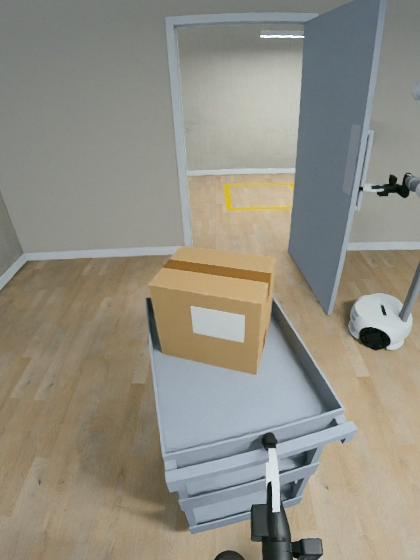

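Call:
{"method": "move", "body": {
  "blocking": false,
  "r1": {"base":{"strafe_m":0.3},"pace":"slow"},
  "cameras": []
}}

Call:
{"method": "wait", "body": {
  "seconds": 7,
  "cameras": []
}}

Call:
{"method": "move", "body": {
  "blocking": false,
  "r1": {"base":{"translate_m":0.3,"strafe_m":0.06},"pace":"slow"},
  "cameras": []
}}

Call:
{"method": "wait", "body": {
  "seconds": 7,
  "cameras": ["r1_head_camera"]
}}

Scene clock: 1129.20 s.
move: r1 moving
r1.base_odometry: x=-3.310 y=+2.692 heading=-0.225
r1.turned_by_wheels: -0.001
r1.turned_by_imu: -0.001
r1.base_tilt: forward=-1.6 right=+1.3
r1.lidar_m: 0.33 0.33 2.22 2.11 2.22 3.00 2.98 3.07 2.73 2.60 2.67 0.46
r1.base_status: strafe_m moving
r1.joint_positions: lift_m=+0.684 arm_m=+0.000 wrist_yaw_rad=-0.004 wrist_pitch_rad=+0.006 wrist_roll_rad=+1.569 gripper_m=-0.037
r1.joint_status: not commanded
r1.measured_speeds: translate_m=-0.002 strafe_m=+0.057 rotate_rad=+0.002 lift_m=+0.000 arm_m=+0.000 wrist_yaw_rad=-0.015 wrist_pitch_rad=+0.000 wrist_roll_rad=+0.000
r1.motor_effort: lift_m=+16(16) arm_m=-3(4) wheel_0=-12(13) wheel_1=+6(7) wheel_2=-1(2)
r1.servo_current: wrist_yaw_rad=59(65) wrist_pitch_rad=52(52) wrist_roll_rad=52(65) gripper_m=59(65)
r1.hand_pose: x=+0.4589 y=-0.0886 z=+0.8606 quat_wxyz=(+0.708, +0.706, +0.001, -0.004) (m; r1's base frame)
r1.wrist_depth_mm: - - - - 290 296 297 / - - - - 276 1576 1160 / - - - 256 258 1808 - / - - - 247 248 866 - / - 569 484 179 237 - - / - 469 203 181 180 - - / - 477 480 153 218 - -
r2: as last shown
r2.turned_by_imu: +0.000
r2.base_tilt: forward=-0.7 right=+0.0
r2.lidar_m: 1.21 0.33 0.33 3.26 1.08 1.18 - 2.31 1.59 1.46 1.50 1.31
r2.motor_effort: lift_m=+20(20) arm_m=-4(4) wheel_0=+1(2) wheel_1=-11(12) wheel_2=+4(5)
r2.servo_current: wrist_yaw_rad=52(59) wrist_pitch_rad=39(52) wrist_roll_rad=46(52) gripper_m=98(104)
r2.wrist_depth_mm: - - 230 162 247 255 263 / - - 232 163 248 256 265 / - - 233 162 250 257 266 / - - 234 162 250 258 267 / - - 236 163 252 260 270 / - - 233 164 176 260 270 / 1921 - 236 - 256 260 272
pictures: none
No camera images: "cameras" was empty.

Scene clock: 1132.83 s.
earlier move: r1 done
r1.base_odometry: x=-3.247 y=+2.970 heading=-0.225
r1.turned_by_wheels: +0.000
r1.turned_by_imu: +0.000
r1.base_tilt: forward=-1.6 right=+1.3
r1.lidar_m: 0.40 0.43 1.94 1.84 1.91 2.62 2.97 3.07 3.04 2.89 2.03 0.41
r1.base_status: done
r1.joint_positions: lift_m=+0.684 arm_m=+0.000 wrist_yaw_rad=-0.004 wrist_pitch_rad=+0.006 wrist_roll_rad=+1.569 gripper_m=-0.037
r1.joint_status: not commanded
r1.measured_speeds: all 0
r1.motor_effort: lift_m=+16(16) arm_m=-3(4) wheel_0=-3(13) wheel_1=+2(7) wheel_2=-3(5)
r1.servo_current: wrist_yaw_rad=33(72) wrist_pitch_rad=46(59) wrist_roll_rad=65(78) gripper_m=59(65)
r1.hand_pose: x=+0.4589 y=-0.0887 z=+0.8606 quat_wxyz=(+0.708, +0.706, +0.001, -0.004) (m; r1's base frame)
r1.wrist_depth_mm: - - - 152 209 1618 - / - - 597 155 213 - - / - 496 480 216 218 - - / - 466 459 161 222 - - / - - 525 165 228 - - / - - 208 177 180 - - / - - 179 153 237 535 -
r2.base_odometry: x=-2.353 y=-2.371 heading=-2.126
r2.turned_by_wheels: +0.000
r2.turned_by_imu: +0.001
r2.base_tilt: forward=-0.7 right=+0.0
r2.lidar_m: 1.19 0.34 0.31 3.29 1.13 1.37 - 2.33 1.59 1.48 1.52 1.31
r2.base_status: not commanded
r2.joint_positions: lift_m=+0.800 arm_m=+0.000 wrist_yaw_rad=+1.593 wrist_pitch_rad=+0.003 wrist_roll_rad=+0.001 gripper_m=-0.037
r2.joint_status: not commanded
r2.measured_speeds: all 0
r2.motor_effort: lift_m=+20(20) arm_m=-4(5) wheel_0=+2(2) wheel_1=-11(12) wheel_2=+4(5)
r2.servo_current: wrist_yaw_rad=52(65) wrist_pitch_rad=39(52) wrist_roll_rad=39(59) gripper_m=91(104)
r2.hand_pose: x=+0.2520 y=+0.2902 z=+0.9771 quat_wxyz=(+0.699, -0.001, +0.002, +0.715) (m; r2's base frame)
r2.wrist_depth_mm: - - 230 162 247 255 264 / - - 231 163 248 256 264 / - - 233 162 251 258 266 / - - 235 163 249 259 266 / - - 235 163 252 262 267 / - - 233 164 177 262 271 / 1308 - 236 - 255 259 273
wait: 3.63 of 7 s (r1 has come to rest)
pictures: none
No camera images: "cameras" was empty.

Scene clock: 1133.33 s.
move: r1 moving
r1.base_odometry: x=-3.234 y=+2.970 heading=-0.225
r1.turned_by_wheels: +0.000
r1.turned_by_imu: +0.000
r1.base_tilt: forward=-1.6 right=+1.2
r1.lidar_m: 0.41 0.43 1.92 1.84 1.91 2.61 3.00 3.08 3.01 2.89 2.01 0.41
r1.base_status: translate_m moving; strafe_m moving
r1.joint_positions: lift_m=+0.684 arm_m=+0.000 wrist_yaw_rad=-0.004 wrist_pitch_rad=+0.006 wrist_roll_rad=+1.569 gripper_m=-0.037
r1.joint_status: not commanded
r1.measured_speeds: translate_m=+0.049 strafe_m=+0.010 rotate_rad=-0.002 lift_m=+0.000 arm_m=+0.000 wrist_yaw_rad=+0.000 wrist_pitch_rad=+0.000 wrist_roll_rad=+0.000
r1.motor_effort: lift_m=+16(16) arm_m=+4(4) wheel_0=+6(6) wheel_1=+7(7) wheel_2=-10(10)
r1.servo_current: wrist_yaw_rad=59(59) wrist_pitch_rad=52(52) wrist_roll_rad=52(72) gripper_m=59(59)
r1.hand_pose: x=+0.4589 y=-0.0887 z=+0.8606 quat_wxyz=(+0.708, +0.706, +0.001, -0.004) (m; r1's base frame)
r1.wrist_depth_mm: - - - 151 208 1537 - / - - 597 153 212 - - / - 500 473 158 217 - - / - 466 459 160 221 - - / - - 525 164 226 - - / - - 209 175 230 - - / - - 179 151 236 535 -
r2: as last shown
r2.turned_by_imu: +0.000
r2.base_tilt: forward=-0.6 right=+0.0
r2.lidar_m: 1.20 0.33 0.33 3.26 1.13 1.36 - 2.29 1.58 1.47 1.53 1.30
r2.motor_effort: lift_m=+20(20) arm_m=-4(4) wheel_0=+2(2) wheel_1=-11(11) wheel_2=+4(4)
r2.servo_current: wrist_yaw_rad=52(65) wrist_pitch_rad=39(46) wrist_roll_rad=59(65) gripper_m=91(111)
r2.wrist_depth_mm: - - 231 161 247 255 263 / - - 232 163 248 256 264 / - - 233 162 250 257 265 / - - 235 162 250 258 267 / 1308 - 236 163 252 260 267 / - - 234 163 176 263 271 / 1308 - 236 - 255 260 273
pictures: none
No camera images: "cameras" was empty.

Scene clock: 1137.17 s.
earlier move: r1 done
r1.base_odometry: x=-2.941 y=+2.962 heading=-0.224
r1.turned_by_wheels: +0.000
r1.turned_by_imu: +0.001
r1.base_tilt: forward=-1.6 right=+1.2
r1.lidar_m: 0.42 0.50 1.87 1.78 1.84 2.51 3.32 3.37 3.09 2.95 1.76 0.40
r1.base_status: done
r1.joint_positions: lift_m=+0.684 arm_m=+0.000 wrist_yaw_rad=-0.002 wrist_pitch_rad=+0.006 wrist_roll_rad=+1.569 gripper_m=-0.037
r1.joint_status: not commanded
r1.measured_speeds: all 0
r1.motor_effort: lift_m=+16(16) arm_m=+4(4) wheel_0=+4(9) wheel_1=+4(8) wheel_2=-2(10)
r1.servo_current: wrist_yaw_rad=33(65) wrist_pitch_rad=46(59) wrist_roll_rad=26(72) gripper_m=65(72)
r1.hand_pose: x=+0.4591 y=-0.0879 z=+0.8606 quat_wxyz=(+0.708, +0.706, +0.002, -0.003) (m; r1's base frame)
r1.wrist_depth_mm: - - 554 131 185 - - / - 496 480 190 193 - - / - 430 433 143 202 - - / - 500 488 149 213 - - / - - 591 156 224 - - / - - - 171 230 1756 - / - - 175 144 246 1499 -
r2.base_odometry: x=-2.353 y=-2.371 heading=-2.126
r2.turned_by_wheels: +0.000
r2.turned_by_imu: +0.001
r2.base_tilt: forward=-0.6 right=+0.0
r2.lidar_m: 1.20 0.31 0.33 1.34 1.04 1.69 - 2.26 1.61 1.47 1.51 1.29
r2.base_status: not commanded
r2.joint_positions: lift_m=+0.800 arm_m=+0.000 wrist_yaw_rad=+1.593 wrist_pitch_rad=+0.003 wrist_roll_rad=+0.001 gripper_m=-0.037
r2.joint_status: not commanded
r2.measured_speeds: all 0
r2.motor_effort: lift_m=+20(20) arm_m=-4(5) wheel_0=+2(2) wheel_1=-11(12) wheel_2=+4(5)
r2.servo_current: wrist_yaw_rad=46(72) wrist_pitch_rad=39(46) wrist_roll_rad=46(65) gripper_m=104(111)
r2.hand_pose: x=+0.2520 y=+0.2902 z=+0.9771 quat_wxyz=(+0.699, -0.001, +0.002, +0.715) (m; r2's base frame)
r2.wrist_depth_mm: - - 230 162 246 255 264 / - - 232 163 248 256 263 / - - 234 162 250 257 265 / 1060 - 235 162 251 259 266 / 1025 1336 236 163 252 260 270 / - - 233 164 176 262 271 / - 126 236 - 256 259 273
wait: 3.83 of 7 s (r1 has come to rest)
pictures: r1_head_camera
Images, in order (width x height): r1_head_camera 420x560.

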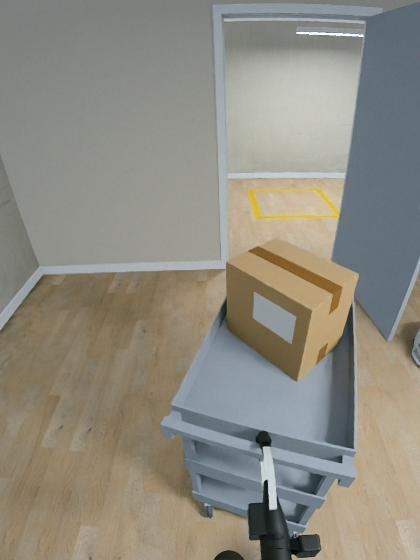

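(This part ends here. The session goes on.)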